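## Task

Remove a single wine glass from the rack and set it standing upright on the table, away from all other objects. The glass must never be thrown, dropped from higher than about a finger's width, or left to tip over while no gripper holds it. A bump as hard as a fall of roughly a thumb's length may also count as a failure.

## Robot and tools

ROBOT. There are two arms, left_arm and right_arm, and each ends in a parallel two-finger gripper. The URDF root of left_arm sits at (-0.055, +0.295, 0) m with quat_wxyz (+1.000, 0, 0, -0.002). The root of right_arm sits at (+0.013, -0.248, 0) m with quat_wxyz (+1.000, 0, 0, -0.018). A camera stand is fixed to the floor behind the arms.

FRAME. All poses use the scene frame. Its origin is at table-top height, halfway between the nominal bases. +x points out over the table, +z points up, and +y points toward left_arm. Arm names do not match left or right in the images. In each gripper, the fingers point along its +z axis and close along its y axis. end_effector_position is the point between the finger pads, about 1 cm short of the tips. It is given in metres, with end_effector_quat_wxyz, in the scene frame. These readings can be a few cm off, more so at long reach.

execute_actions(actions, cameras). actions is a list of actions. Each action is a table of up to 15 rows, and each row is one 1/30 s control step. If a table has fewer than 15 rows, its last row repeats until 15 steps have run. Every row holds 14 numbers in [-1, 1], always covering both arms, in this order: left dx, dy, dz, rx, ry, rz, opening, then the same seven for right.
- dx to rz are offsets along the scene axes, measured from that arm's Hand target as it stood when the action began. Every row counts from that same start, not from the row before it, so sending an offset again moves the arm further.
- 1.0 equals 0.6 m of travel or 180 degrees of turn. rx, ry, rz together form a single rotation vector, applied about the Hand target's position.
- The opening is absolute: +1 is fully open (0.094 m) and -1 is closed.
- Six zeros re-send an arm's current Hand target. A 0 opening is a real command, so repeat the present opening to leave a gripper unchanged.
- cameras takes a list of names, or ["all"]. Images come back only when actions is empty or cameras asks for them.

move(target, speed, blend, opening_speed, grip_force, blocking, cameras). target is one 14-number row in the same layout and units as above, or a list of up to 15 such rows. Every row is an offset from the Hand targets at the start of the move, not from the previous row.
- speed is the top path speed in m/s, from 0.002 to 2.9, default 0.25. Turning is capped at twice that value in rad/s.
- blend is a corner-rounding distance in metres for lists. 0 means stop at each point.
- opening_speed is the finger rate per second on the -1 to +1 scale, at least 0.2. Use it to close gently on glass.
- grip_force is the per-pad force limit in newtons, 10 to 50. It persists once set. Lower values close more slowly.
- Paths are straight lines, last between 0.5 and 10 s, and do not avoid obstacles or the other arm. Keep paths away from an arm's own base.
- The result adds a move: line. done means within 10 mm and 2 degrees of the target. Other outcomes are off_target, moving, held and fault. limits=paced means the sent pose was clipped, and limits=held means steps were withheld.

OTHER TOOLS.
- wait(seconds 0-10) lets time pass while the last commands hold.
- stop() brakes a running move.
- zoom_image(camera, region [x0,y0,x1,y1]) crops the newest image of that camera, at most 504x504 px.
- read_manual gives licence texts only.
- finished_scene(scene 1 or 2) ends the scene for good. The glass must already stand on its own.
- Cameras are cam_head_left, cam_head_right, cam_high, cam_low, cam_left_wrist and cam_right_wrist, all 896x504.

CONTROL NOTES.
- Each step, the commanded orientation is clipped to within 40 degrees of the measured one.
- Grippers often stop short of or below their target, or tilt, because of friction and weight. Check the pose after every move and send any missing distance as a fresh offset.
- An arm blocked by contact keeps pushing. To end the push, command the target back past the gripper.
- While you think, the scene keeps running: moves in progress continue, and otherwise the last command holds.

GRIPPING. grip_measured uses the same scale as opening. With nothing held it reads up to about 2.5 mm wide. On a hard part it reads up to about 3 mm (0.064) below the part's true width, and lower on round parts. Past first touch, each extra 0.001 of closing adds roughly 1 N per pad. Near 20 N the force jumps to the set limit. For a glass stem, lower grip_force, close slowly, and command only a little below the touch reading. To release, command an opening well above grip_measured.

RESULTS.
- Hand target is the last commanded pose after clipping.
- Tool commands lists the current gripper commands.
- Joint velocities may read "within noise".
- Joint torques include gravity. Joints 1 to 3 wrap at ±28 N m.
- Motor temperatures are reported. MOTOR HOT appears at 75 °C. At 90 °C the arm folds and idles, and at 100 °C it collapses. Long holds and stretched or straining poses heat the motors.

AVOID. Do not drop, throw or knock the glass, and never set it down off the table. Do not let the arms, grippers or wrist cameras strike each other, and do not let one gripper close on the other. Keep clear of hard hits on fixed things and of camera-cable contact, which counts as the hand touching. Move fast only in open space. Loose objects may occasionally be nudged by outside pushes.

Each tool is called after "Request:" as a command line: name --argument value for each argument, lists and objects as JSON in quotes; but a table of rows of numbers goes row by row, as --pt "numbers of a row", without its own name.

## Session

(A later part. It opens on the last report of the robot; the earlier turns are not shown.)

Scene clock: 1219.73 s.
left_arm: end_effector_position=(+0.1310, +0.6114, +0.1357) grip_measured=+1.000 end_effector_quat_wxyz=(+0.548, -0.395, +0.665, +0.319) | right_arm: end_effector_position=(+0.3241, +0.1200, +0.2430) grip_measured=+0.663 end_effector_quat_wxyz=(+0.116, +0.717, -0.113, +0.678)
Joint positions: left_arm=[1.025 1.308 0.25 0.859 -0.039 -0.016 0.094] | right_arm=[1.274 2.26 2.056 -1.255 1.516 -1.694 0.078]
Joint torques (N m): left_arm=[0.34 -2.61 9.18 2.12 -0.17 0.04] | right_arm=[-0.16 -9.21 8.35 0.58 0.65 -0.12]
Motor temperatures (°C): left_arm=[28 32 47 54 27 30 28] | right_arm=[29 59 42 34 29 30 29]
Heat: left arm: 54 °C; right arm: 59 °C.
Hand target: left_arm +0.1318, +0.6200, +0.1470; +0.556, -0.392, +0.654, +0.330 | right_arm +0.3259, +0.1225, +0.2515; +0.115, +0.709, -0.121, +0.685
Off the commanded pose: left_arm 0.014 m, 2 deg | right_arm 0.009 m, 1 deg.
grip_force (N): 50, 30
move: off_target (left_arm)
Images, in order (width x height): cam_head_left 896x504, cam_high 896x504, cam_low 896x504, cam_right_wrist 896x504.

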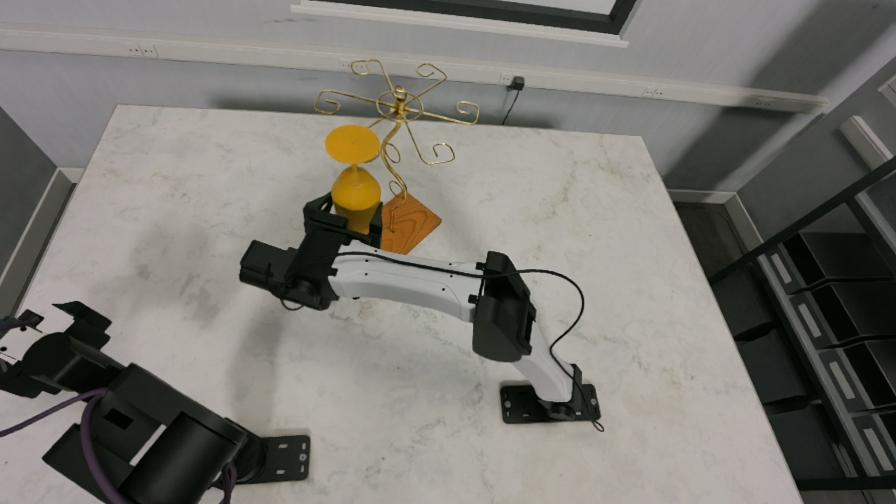

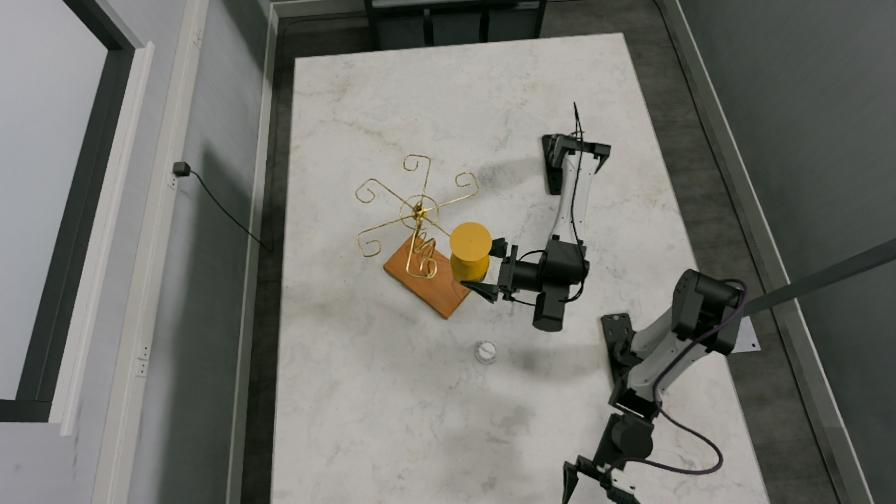

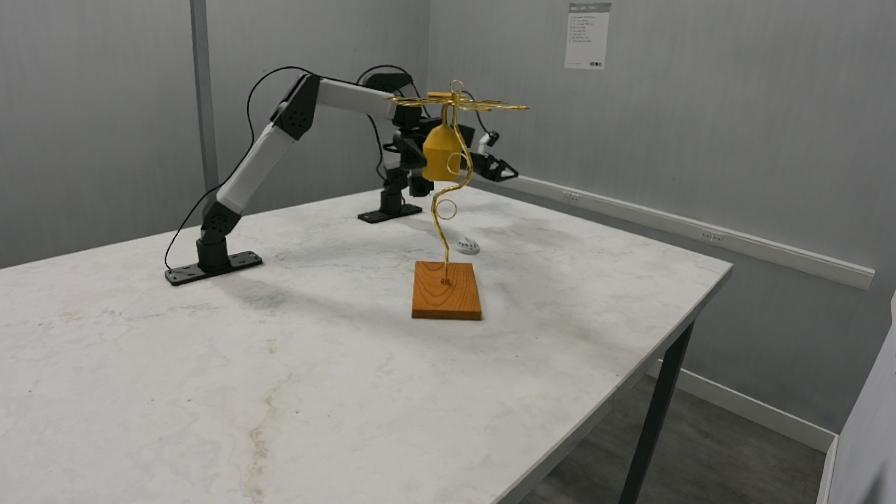

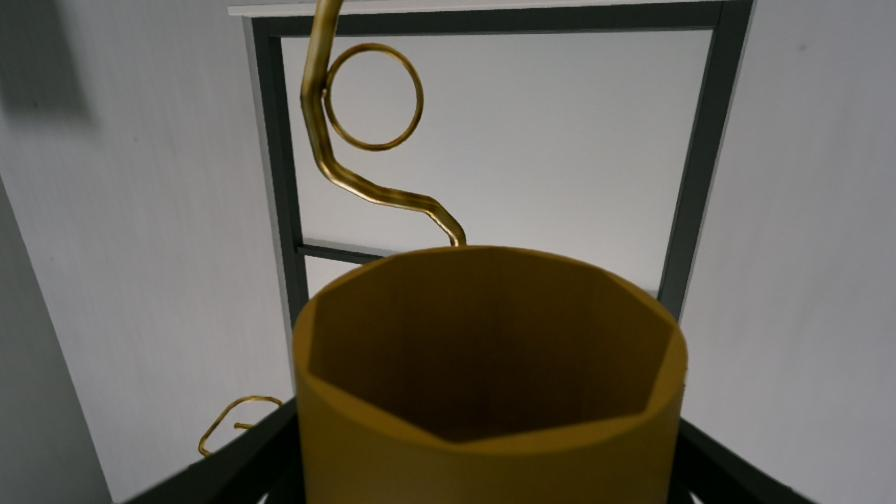

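Request:
move --target '[0, 0, 0, 0, 0, 0, 1, 0, 0, 0.035, 0, 0, 0, 0.0]' --speed 0.06 --cameras '["cam_low", "cam_high", "cam_head_right"]'

Request:
zoom_image --camera "cam_low" --region '[370, 70, 540, 200]'

Request:
zoom_image --camera "cam_high" --region '[345, 145, 505, 295]'

Scene clock: 1308.60 s.
left_arm: end_effector_position=(+0.1310, +0.6114, +0.1357) grip_measured=+1.000 end_effector_quat_wxyz=(+0.548, -0.395, +0.665, +0.319) | right_arm: end_effector_position=(+0.3253, +0.1234, +0.2569) grip_measured=+0.663 end_effector_quat_wxyz=(+0.116, +0.718, -0.111, +0.678)
Joint positions: left_arm=[1.025 1.308 0.25 0.859 -0.039 -0.016 0.094] | right_arm=[1.274 2.26 2.109 -1.255 1.516 -1.752 0.078]
Joint torques (N m): left_arm=[0.34 -2.61 9.2 2.11 -0.17 0.04] | right_arm=[-0.1 -10.36 8.4 0.54 0.66 -0.12]
Motor temperatures (°C): left_arm=[28 32 48 54 27 30 28] | right_arm=[29 60 44 33 29 30 30]
Heat: left arm: 54 °C; right arm: 60 °C.
Hand target: left_arm +0.1318, +0.6200, +0.1470; +0.556, -0.392, +0.654, +0.330 | right_arm +0.3259, +0.1224, +0.2725; +0.115, +0.709, -0.121, +0.685
Off the commanded pose: left_arm 0.014 m, 2 deg | right_arm 0.016 m, 2 deg.
grip_force (N): 50, 30
move: off_target (left_arm, right_arm)
Images, in order (width x height): cam_head_right 896x504, cam_high 896x504, cam_low 896x504.

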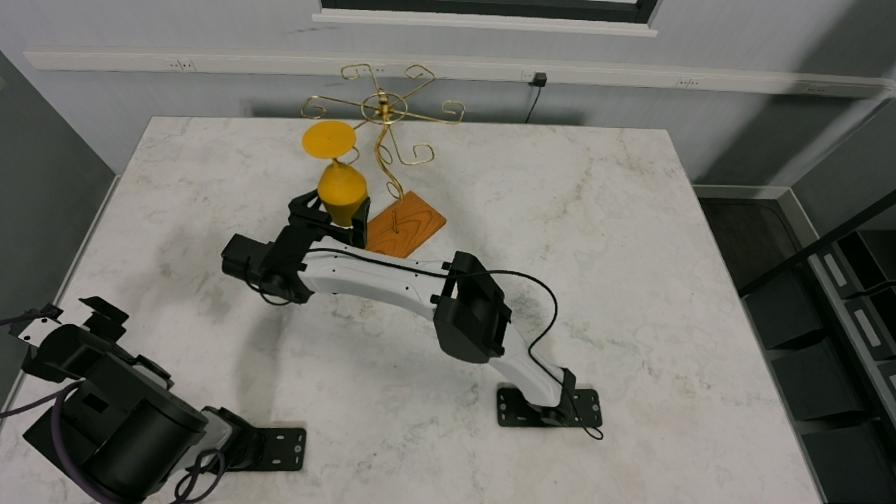

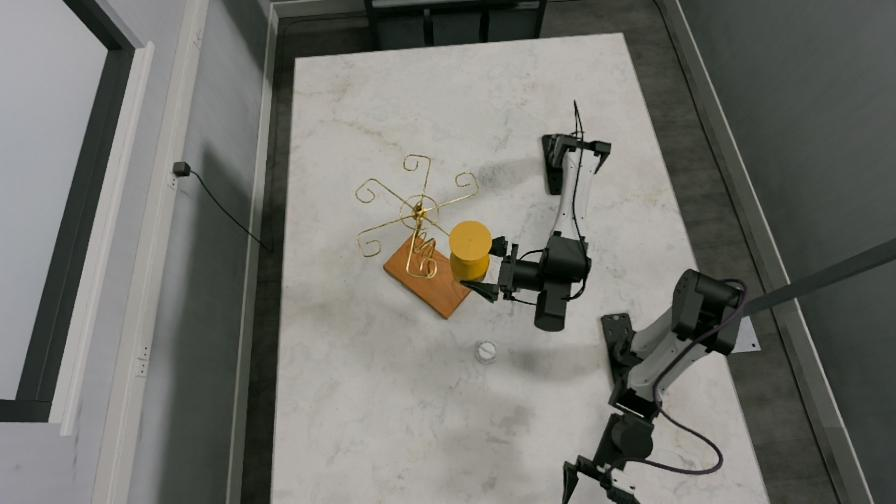

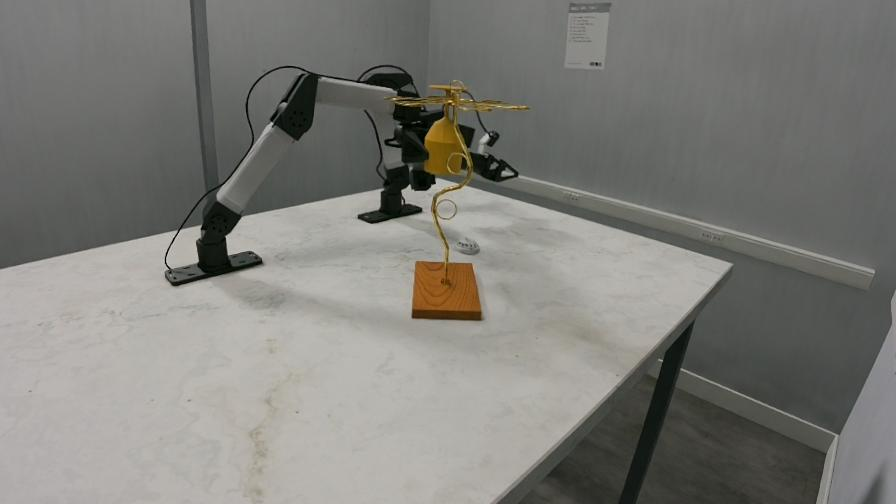

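Scaled by 2.965 from the camera's 896x504 image, which has a finer 1280x720 frame.

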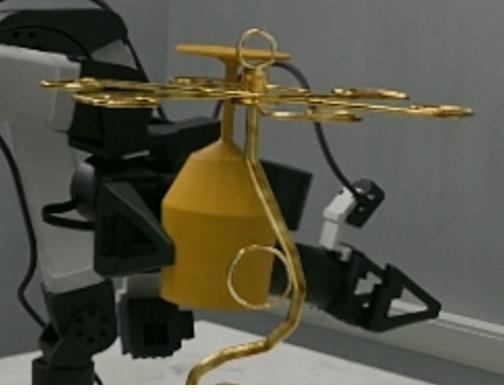

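Scaled by 3.150 from the camera's 896x504 image, which has a finer 1280x720 frame.

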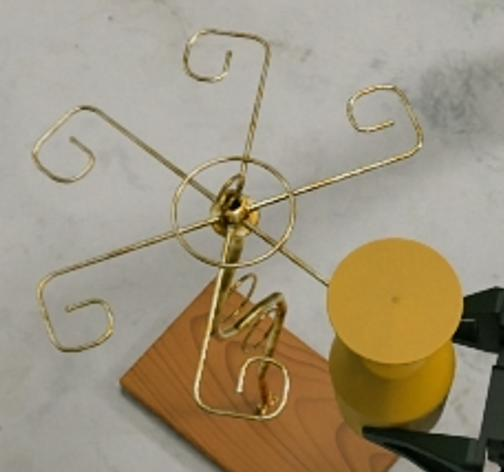

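Request:
move --target '[0, 0, 0, 0, 0, 0, 1, 0.0495, -0.0427, 0.006, 0, 0, -0.028, 0.0]' --speed 0.05 --cameras '["cam_low", "cam_high", "cam_head_right"]'

Request:
zoom_image --camera "cam_high" --region '[345, 145, 505, 295]'

Request:
zoom_image --camera "cam_low" --region '[370, 70, 540, 200]'

Request:
zoom_image --camera "cam_head_right" --region '[290, 50, 470, 200]'

Scene clock: 1366.97 s.
left_arm: end_effector_position=(+0.1310, +0.6114, +0.1357) grip_measured=+1.000 end_effector_quat_wxyz=(+0.548, -0.395, +0.665, +0.319) | right_arm: end_effector_position=(+0.3539, +0.0983, +0.2636) grip_measured=+0.663 end_effector_quat_wxyz=(+0.140, +0.712, -0.141, +0.673)
Joint positions: left_arm=[1.025 1.308 0.25 0.859 -0.039 -0.016 0.094] | right_arm=[1.195 2.26 2.134 -1.265 1.516 -1.76 0.078]
Joint torques (N m): left_arm=[0.34 -2.61 9.18 2.11 -0.17 0.04] | right_arm=[-0.31 -9.76 8.43 0.53 0.66 -0.1]
Motor temperatures (°C): left_arm=[28 31 49 54 27 30 28] | right_arm=[29 65 41 32 29 30 30]
Heat: left arm: 54 °C; right arm: 65 °C.
Hand target: left_arm +0.1318, +0.6200, +0.1470; +0.556, -0.392, +0.654, +0.330 | right_arm +0.3555, +0.0969, +0.2761; +0.145, +0.703, -0.152, +0.679
Off the commanded pose: left_arm 0.014 m, 2 deg | right_arm 0.013 m, 2 deg.
grip_force (N): 50, 30
move: off_target (left_arm, right_arm)
Images, in order (width x height): cam_head_right 896x504, cam_high 896x504, cam_low 896x504.

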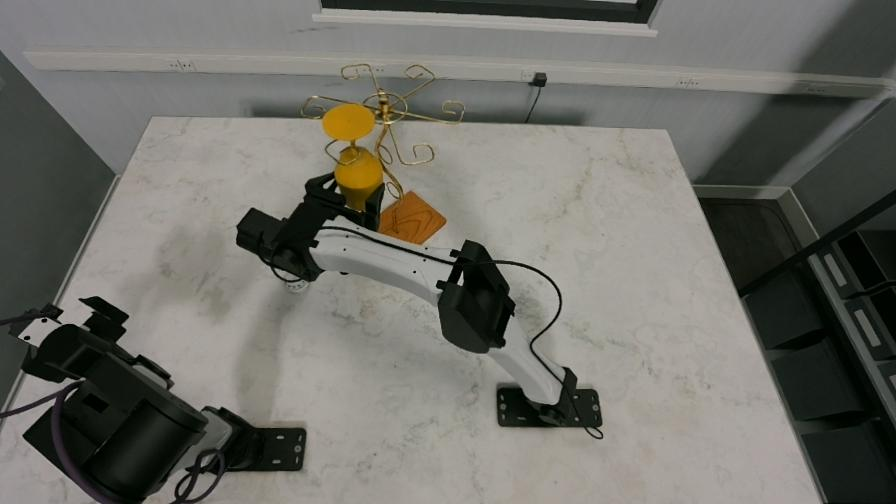

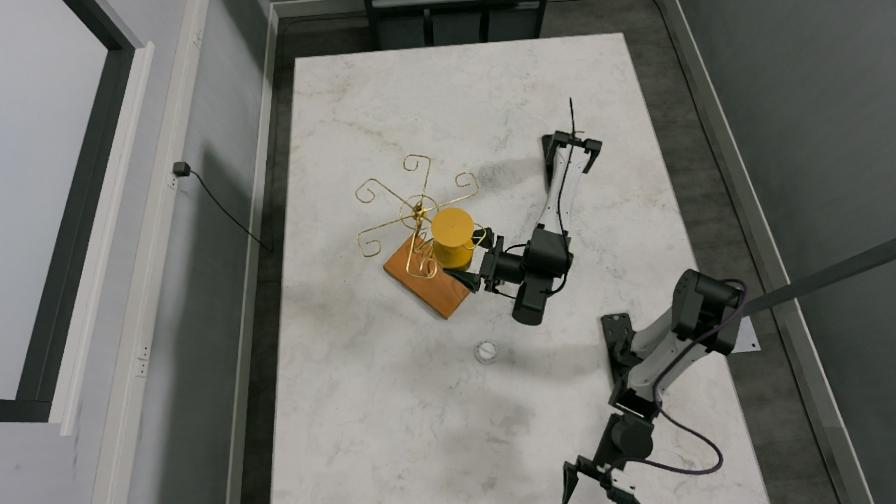

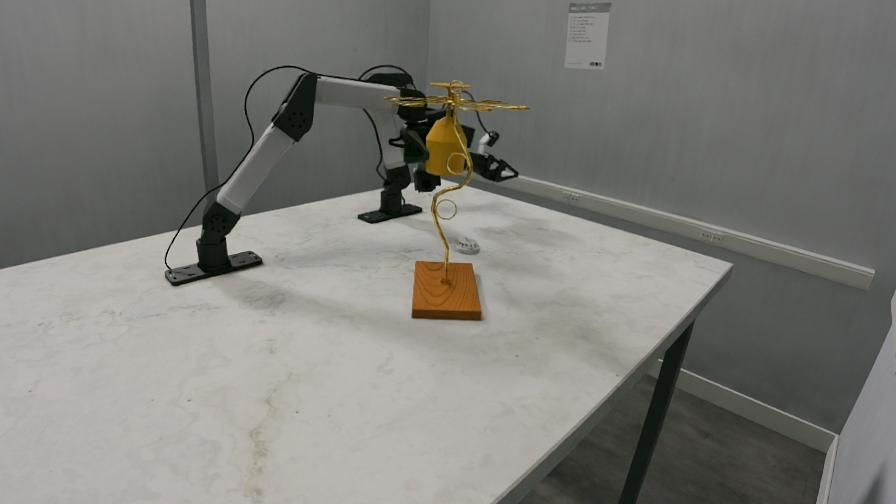

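Scaled by 3.150 from the camera's 896x504 image, which has a finer 1280x720 frame.

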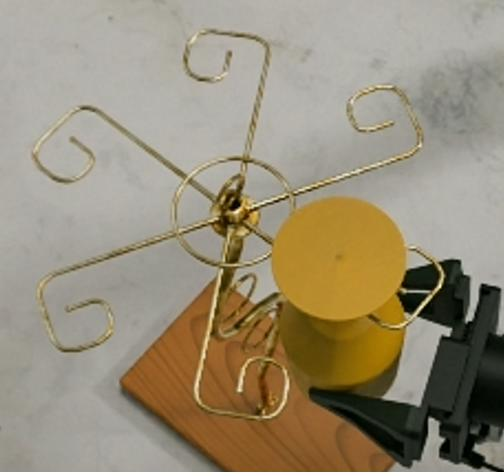

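Scaled by 2.965 from the camera's 896x504 image, which has a finer 1280x720 frame.

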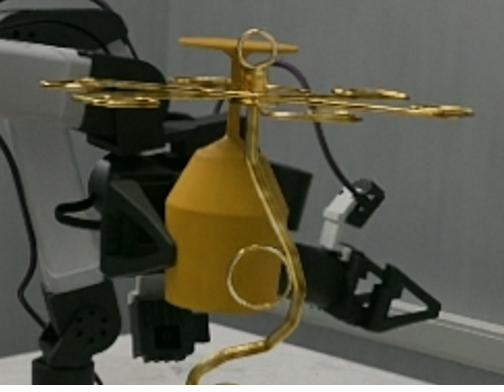

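Scaled by 2.800 from the camera's 896x504 image, which has a finer 1280x720 frame.

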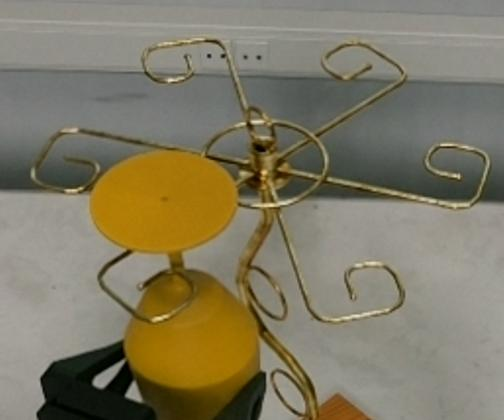

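Request:
zoom_image --camera "cam_head_right" --region '[310, 90, 410, 190]'

Request:
zoom_image --camera "cam_high" --region '[400, 180, 510, 280]'

Scaled by 5.040 from the camera's 896x504 image, which has a finer 1280x720 frame.

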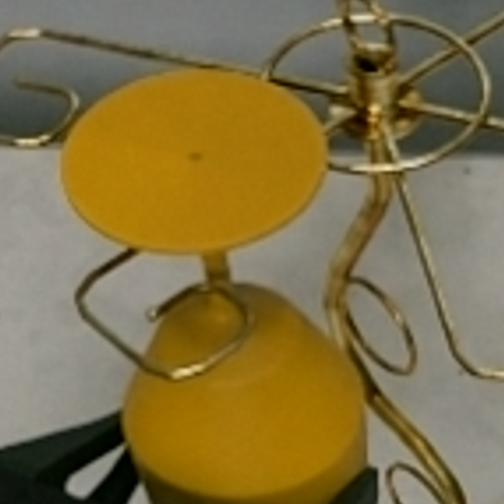

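Scaled by 4.582 from the camera's 896x504 image, which has a finer 1280x720 frame.

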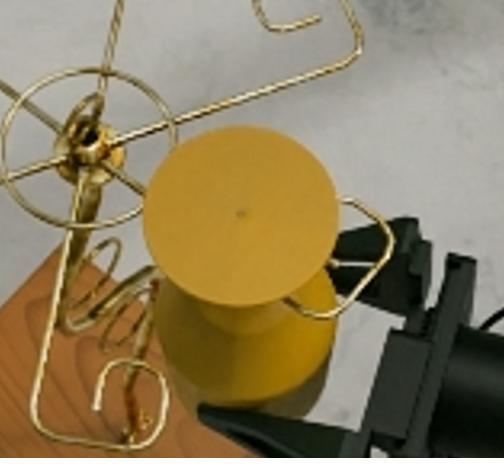

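Request:
move --pt "0 0 0 0 0 0 1 0.0067 -0.0125 0 0 0 0 0.0" --pt "0 0 0 0 0 0 1 -0.0397 -0.065 0 0 0 0.011 0.0" --speed 0.05 --cameras '["cam_low", "cam_high", "cam_head_right"]'

Request:
zoom_image --camera "cam_head_right" --region '[290, 70, 430, 210]'

Request:
zoom_image --camera "cam_high" --region '[380, 160, 520, 300]'

Request:
zoom_image --camera "cam_low" --region '[370, 70, 540, 200]'

Scene clock: 1471.17 s.
left_arm: end_effector_position=(+0.1310, +0.6114, +0.1357) grip_measured=+1.000 end_effector_quat_wxyz=(+0.548, -0.395, +0.665, +0.319) | right_arm: end_effector_position=(+0.3363, +0.0621, +0.2552) grip_measured=+0.663 end_effector_quat_wxyz=(+0.158, +0.716, -0.124, +0.669)
Joint positions: left_arm=[1.025 1.308 0.25 0.859 -0.039 -0.016 0.094] | right_arm=[1.199 2.11 1.864 -1.266 1.516 -1.69 0.078]
Joint torques (N m): left_arm=[0.34 -2.59 9.2 2.12 -0.17 0.04] | right_arm=[0.44 -12.68 5.19 0.7 0.62 0]
Motor temperatures (°C): left_arm=[28 31 49 54 27 30 28] | right_arm=[29 66 46 32 30 30 30]
Heat: left arm: 54 °C; right arm: 66 °C.
Hand target: left_arm +0.1318, +0.6200, +0.1470; +0.556, -0.392, +0.654, +0.330 | right_arm +0.3317, +0.0578, +0.2762; +0.134, +0.706, -0.140, +0.681
Off the commanded pose: left_arm 0.014 m, 2 deg | right_arm 0.022 m, 4 deg.
grip_force (N): 50, 30
move: off_target (left_arm, right_arm)
Images, in order (width x height): cam_head_right 896x504, cam_high 896x504, cam_low 896x504.

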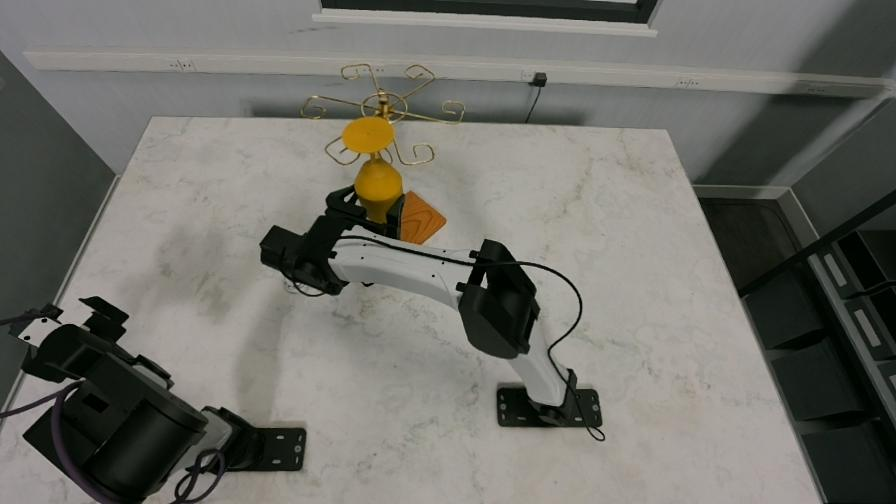

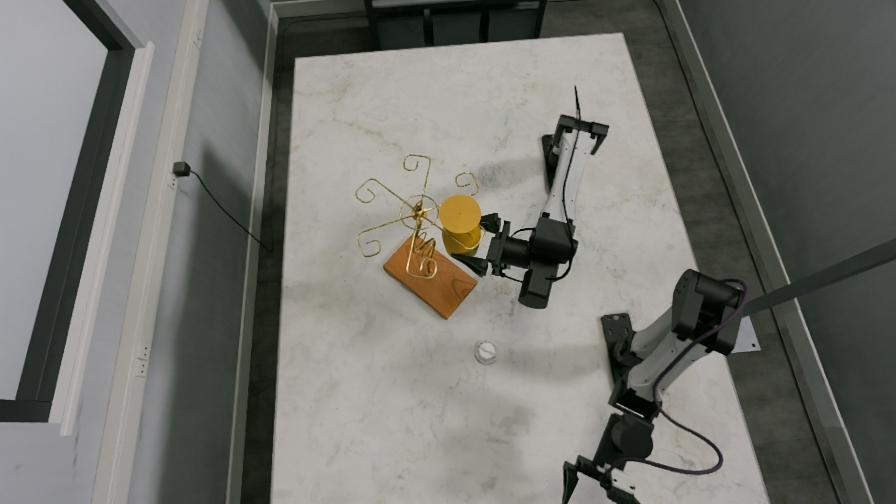

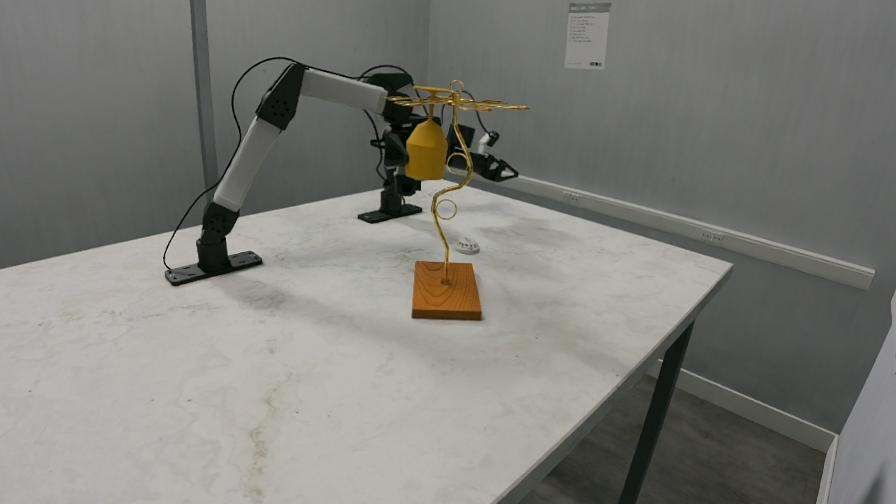

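Scaled by 3.600 from the camera's 896x504 image, which has a finer 1280x720 frame.

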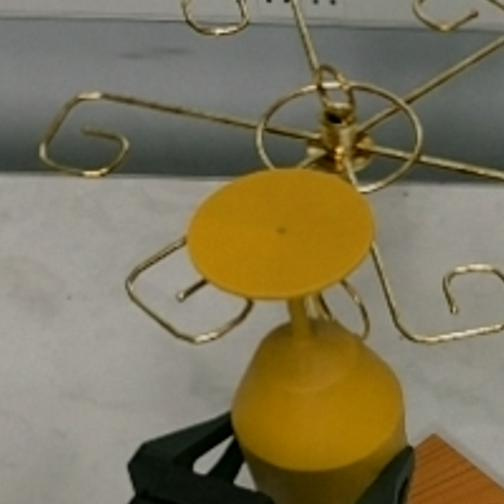

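Scaled by 3.600 from the camera's 896x504 image, which has a finer 1280x720 frame.

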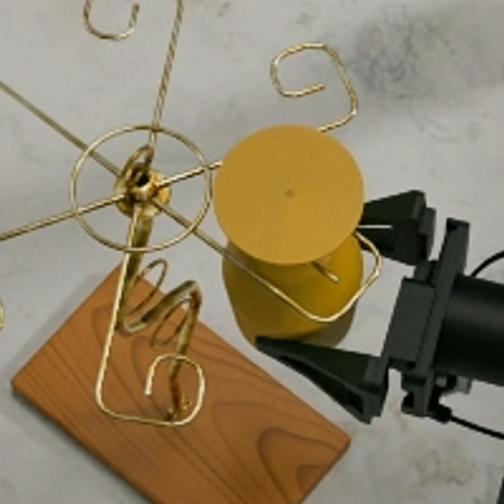

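Scaled by 2.965 from the camera's 896x504 image, which has a finer 1280x720 frame.

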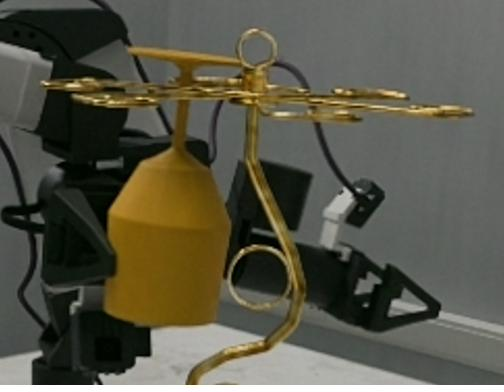

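Request:
move --pt "0 0 0 0 0 0 1 -0.0193 -0.028 0.027 0.012 -0.006 0 0.0" --pt "0 0 0 0 0 0 1 -0.076 -0.0268 0.027 0.012 -0.006 0.028 0.0" --speed 0.06 --blend '[0.004, 0]' --cameras '["cam_low", "cam_high", "cam_head_right"]'

Request:
zoom_image --camera "cam_high" --region '[380, 160, 520, 300]'

Request:
zoom_image --camera "cam_low" --region '[370, 70, 540, 200]'

Scene clock: 1519.40 s.
left_arm: end_effector_position=(+0.1310, +0.6114, +0.1357) grip_measured=+1.000 end_effector_quat_wxyz=(+0.548, -0.395, +0.665, +0.319) | right_arm: end_effector_position=(+0.2896, +0.0484, +0.2753) grip_measured=+0.663 end_effector_quat_wxyz=(+0.102, +0.718, -0.112, +0.680)
Joint positions: left_arm=[1.025 1.308 0.25 0.859 -0.039 -0.016 0.094] | right_arm=[1.299 1.917 1.664 -1.266 1.516 -1.619 0.078]
Joint torques (N m): left_arm=[0.34 -2.59 9.18 2.11 -0.17 0.04] | right_arm=[0.43 -10.88 5.04 0.53 0.7 0]
Motor temperatures (°C): left_arm=[28 31 50 54 27 30 28] | right_arm=[29 77 41 32 30 30 30]
Heat: left arm: 54 °C; right arm: 77 °C. Fold the right arm in close to its base, or ease its load, before you think long.
Hand target: left_arm +0.1318, +0.6200, +0.1470; +0.556, -0.392, +0.654, +0.330 | right_arm +0.2861, +0.0418, +0.2924; +0.089, +0.707, -0.122, +0.691
Off the commanded pose: left_arm 0.014 m, 2 deg | right_arm 0.019 m, 3 deg.
MOTOR HOT: joint 2 (shoulder) of the right arm reports 77 °C; the controller's stop level is 90 °C. To cool a motor, set the load down, stop pushing, or move to a pose that needs little force.
grip_force (N): 50, 30
move: off_target (left_arm, right_arm)
Images, in order (width x height): cam_head_right 896x504, cam_high 896x504, cam_low 896x504.

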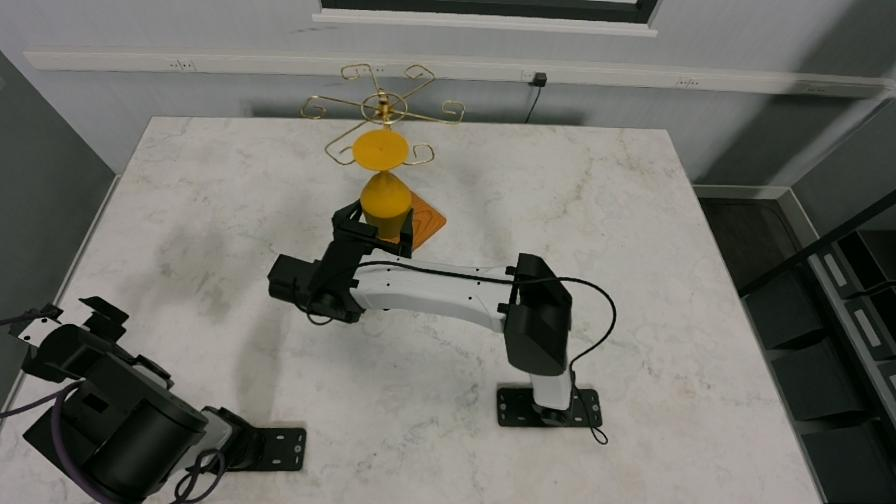

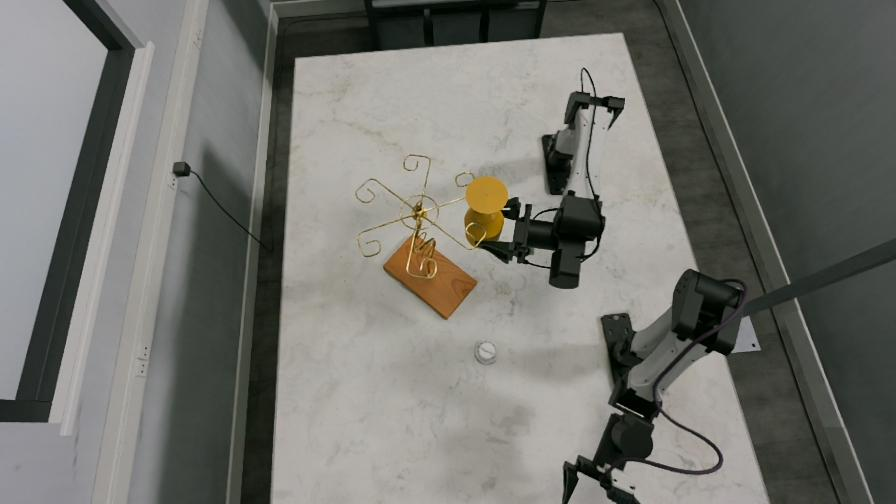

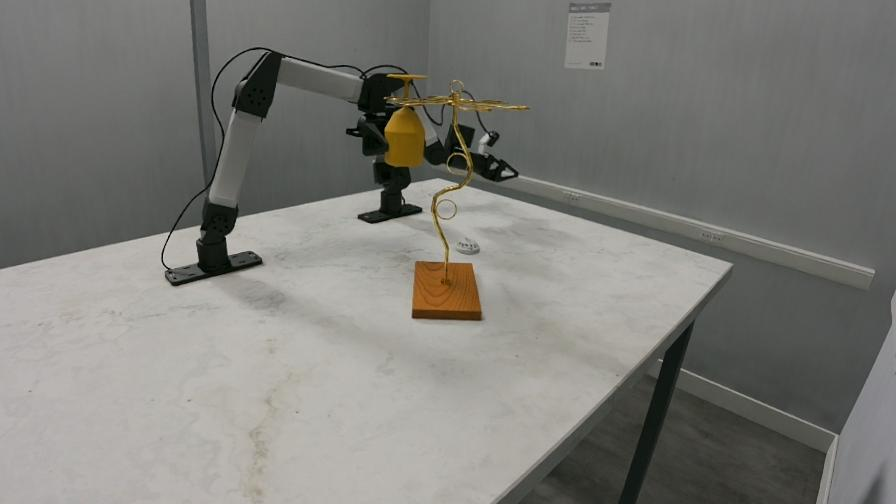

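Scaled by 3.600 from the camera's 896x504 image, which has a finer 1280x720 frame.

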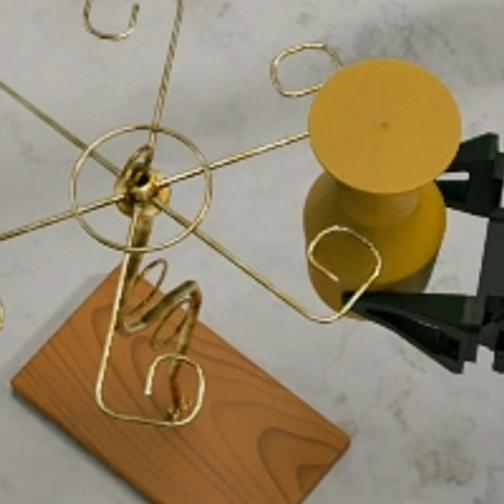

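Scaled by 2.965 from the camera's 896x504 image, which has a finer 1280x720 frame.

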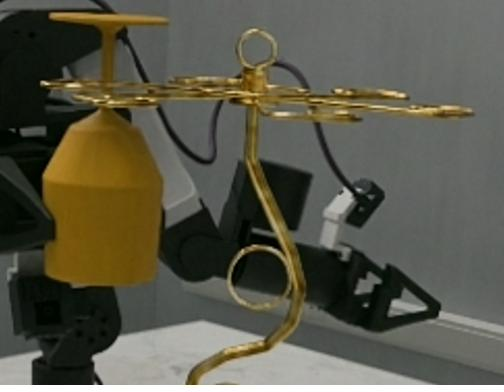

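Request:
move --pt "0 0 0 0 0 0 1 -0.149 -0.014 -0.017 0 0 0.07 0.0" --pt "0 0 0 0 0 0 1 -0.149 -0.014 -0.025 0.4764 -0.1008 0.0467 0.0" --pt "0 0 0 0 0 0 1 -0.149 -0.014 -0.04 0.9727 -0.1475 0.016 0.0" --speed '[0.12, 0.25, 0.25]' --blend '[0.01, 0.01, 0]' --cameras '["cam_low", "cam_high", "cam_head_right", "cam_right_wrist"]'

Scene clock: 1595.80 s.
left_arm: end_effector_position=(+0.1310, +0.6114, +0.1357) grip_measured=+1.000 end_effector_quat_wxyz=(+0.548, -0.395, +0.665, +0.319) | right_arm: end_effector_position=(+0.1985, +0.0368, +0.2563) grip_measured=+0.663 end_effector_quat_wxyz=(+0.701, -0.015, +0.712, -0.037)
Joint positions: left_arm=[1.025 1.308 0.25 0.859 -0.039 -0.016 0.094] | right_arm=[1.568 1.56 1.122 -0.769 1.555 1.132 0.078]
Joint torques (N m): left_arm=[0.32 -2.59 9.18 2.11 -0.17 0.04] | right_arm=[0.59 -7.61 5.44 1.29 0.7 0.06]
Motor temperatures (°C): left_arm=[28 31 50 54 27 30 28] | right_arm=[29 67 39 31 30 30 30]
Heat: left arm: 54 °C; right arm: 67 °C.
Hand target: left_arm +0.1318, +0.6200, +0.1470; +0.556, -0.392, +0.654, +0.330 | right_arm +0.1967, +0.0335, +0.2684; +0.726, -0.004, +0.687, -0.004
Off the commanded pose: left_arm 0.014 m, 2 deg | right_arm 0.013 m, 6 deg.
MOTOR HOT: cleared for the motors of the right arm.
joint sent to its limit (right arm) — joint 5 (wrist yaw), upper limit. The joint targets are off in orientation, not in position.
grip_force (N): 50, 30
move: off_target (left_arm, right_arm)
Images, in order (width x height): cam_head_right 896x504, cam_high 896x504, cam_low 896x504, cam_right_wrist 896x504.

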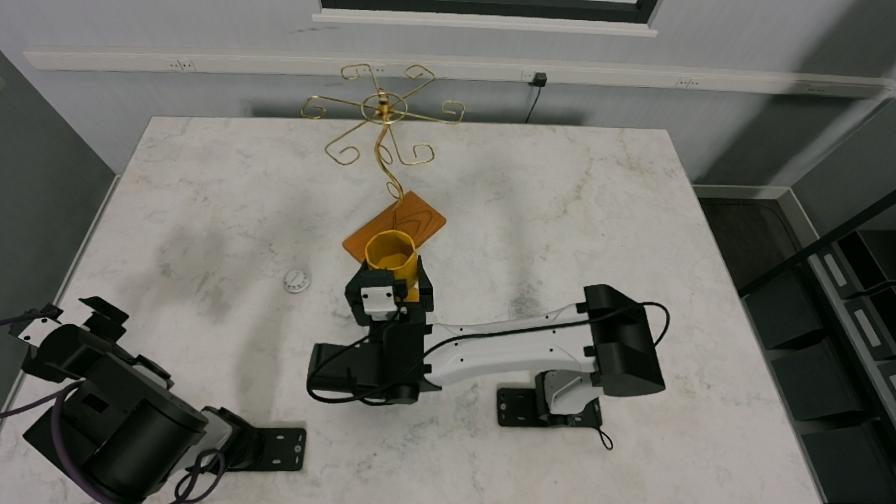

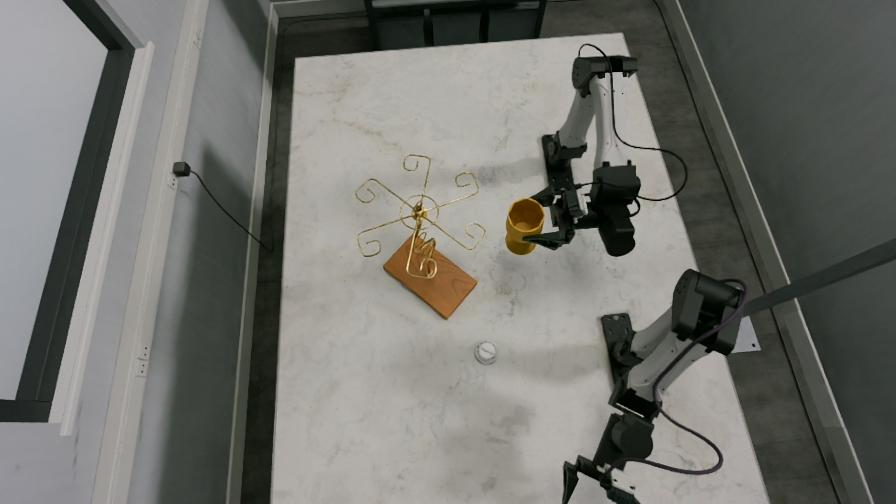

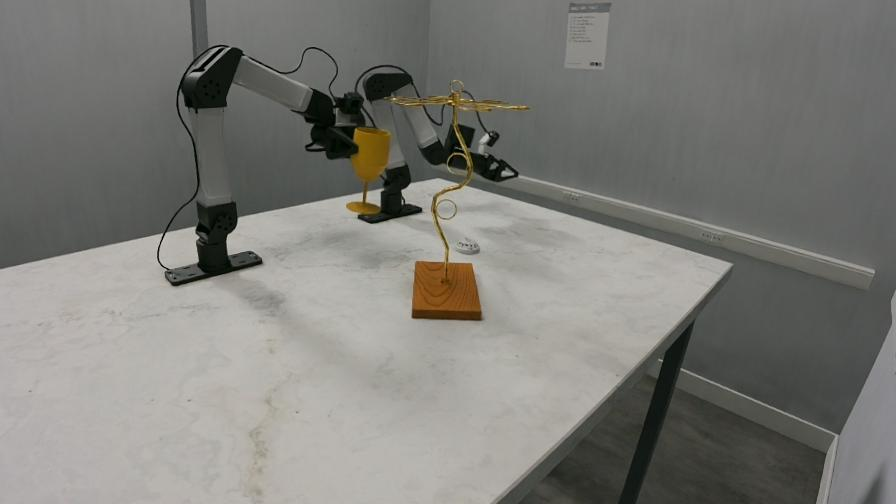

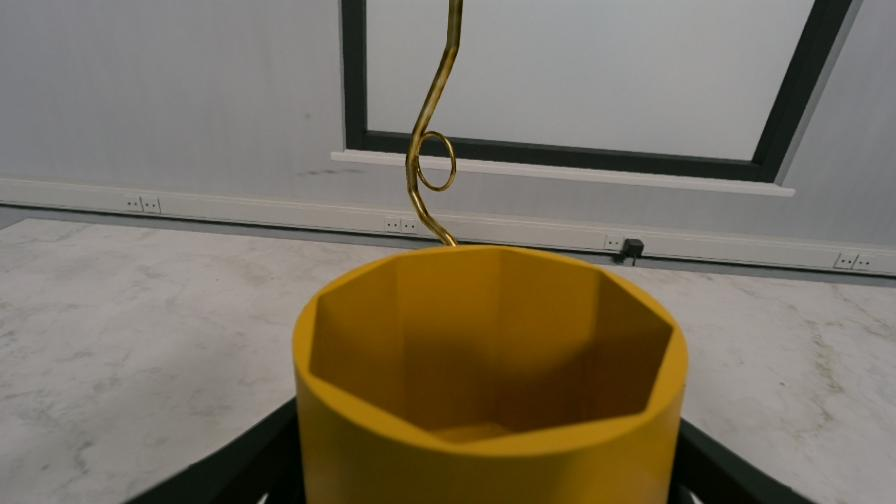

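Request:
move --target '[0, 0, 0, 0, 0, 0, 1, 0.069, -0.028, -0.094, 0, 0, 0.1833, 0.0]' --speed 0.12 --cameras '["cam_low", "cam_high", "cam_head_right"]'

Scene clock: 1655.63 s.
left_arm: end_effector_position=(+0.1310, +0.6114, +0.1357) grip_measured=+1.000 end_effector_quat_wxyz=(+0.548, -0.395, +0.665, +0.319) | right_arm: end_effector_position=(+0.2384, +0.0162, +0.2051) grip_measured=+0.662 end_effector_quat_wxyz=(+0.689, -0.204, +0.669, +0.191)
Joint positions: left_arm=[1.025 1.308 0.25 0.859 -0.039 -0.016 0.094] | right_arm=[1.178 1.168 0.256 0.938 0.577 -0.039 0.078]
Joint torques (N m): left_arm=[0.34 -2.61 9.18 2.12 -0.17 0.04] | right_arm=[-0.58 -2.25 5.27 2.63 -0.26 -0.09]
Motor temperatures (°C): left_arm=[28 31 51 54 27 30 28] | right_arm=[29 62 39 34 30 30 31]
Heat: left arm: 54 °C; right arm: 62 °C.
Hand target: left_arm +0.1318, +0.6200, +0.1470; +0.556, -0.392, +0.654, +0.330 | right_arm +0.2381, +0.0166, +0.2121; +0.698, -0.199, +0.658, +0.203
Off the commanded pose: left_arm 0.014 m, 2 deg | right_arm 0.007 m, 2 deg.
grip_force (N): 50, 30
move: off_target (left_arm)
Images, in order (width x height): cam_head_right 896x504, cam_high 896x504, cam_low 896x504.

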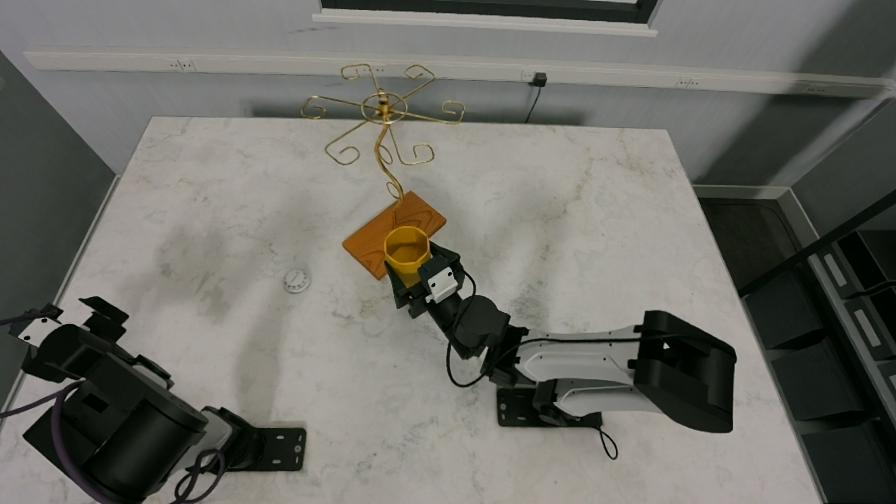

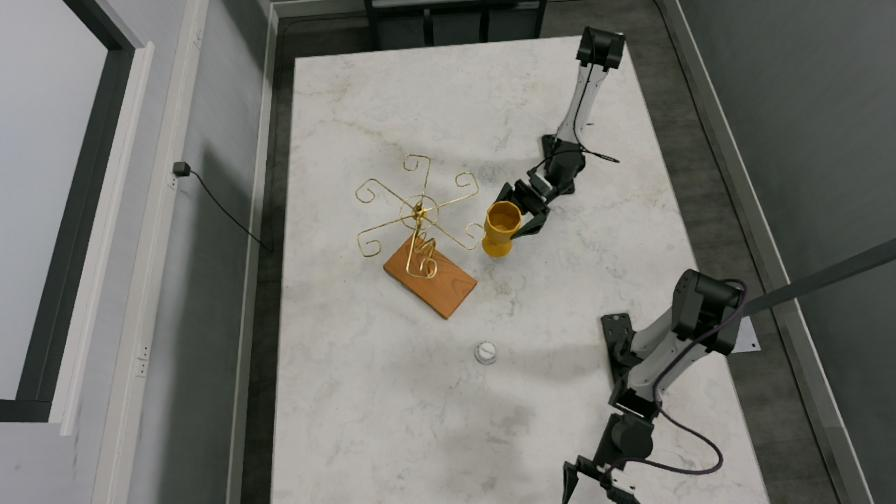

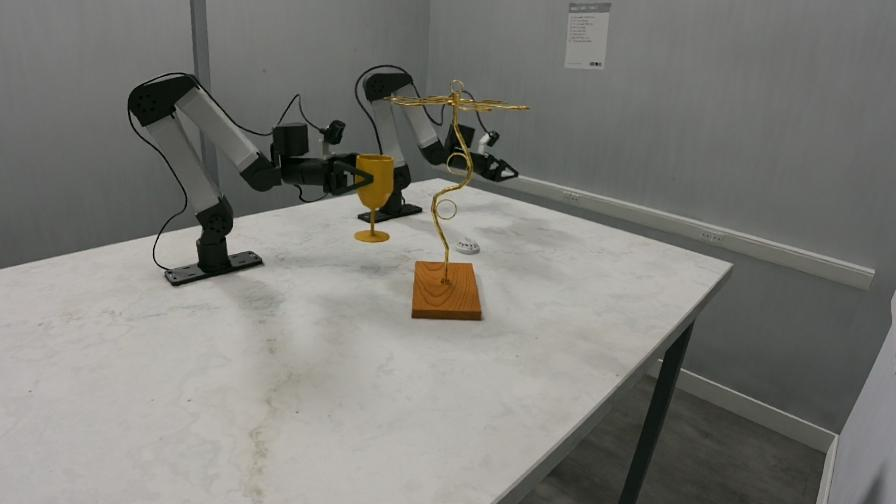

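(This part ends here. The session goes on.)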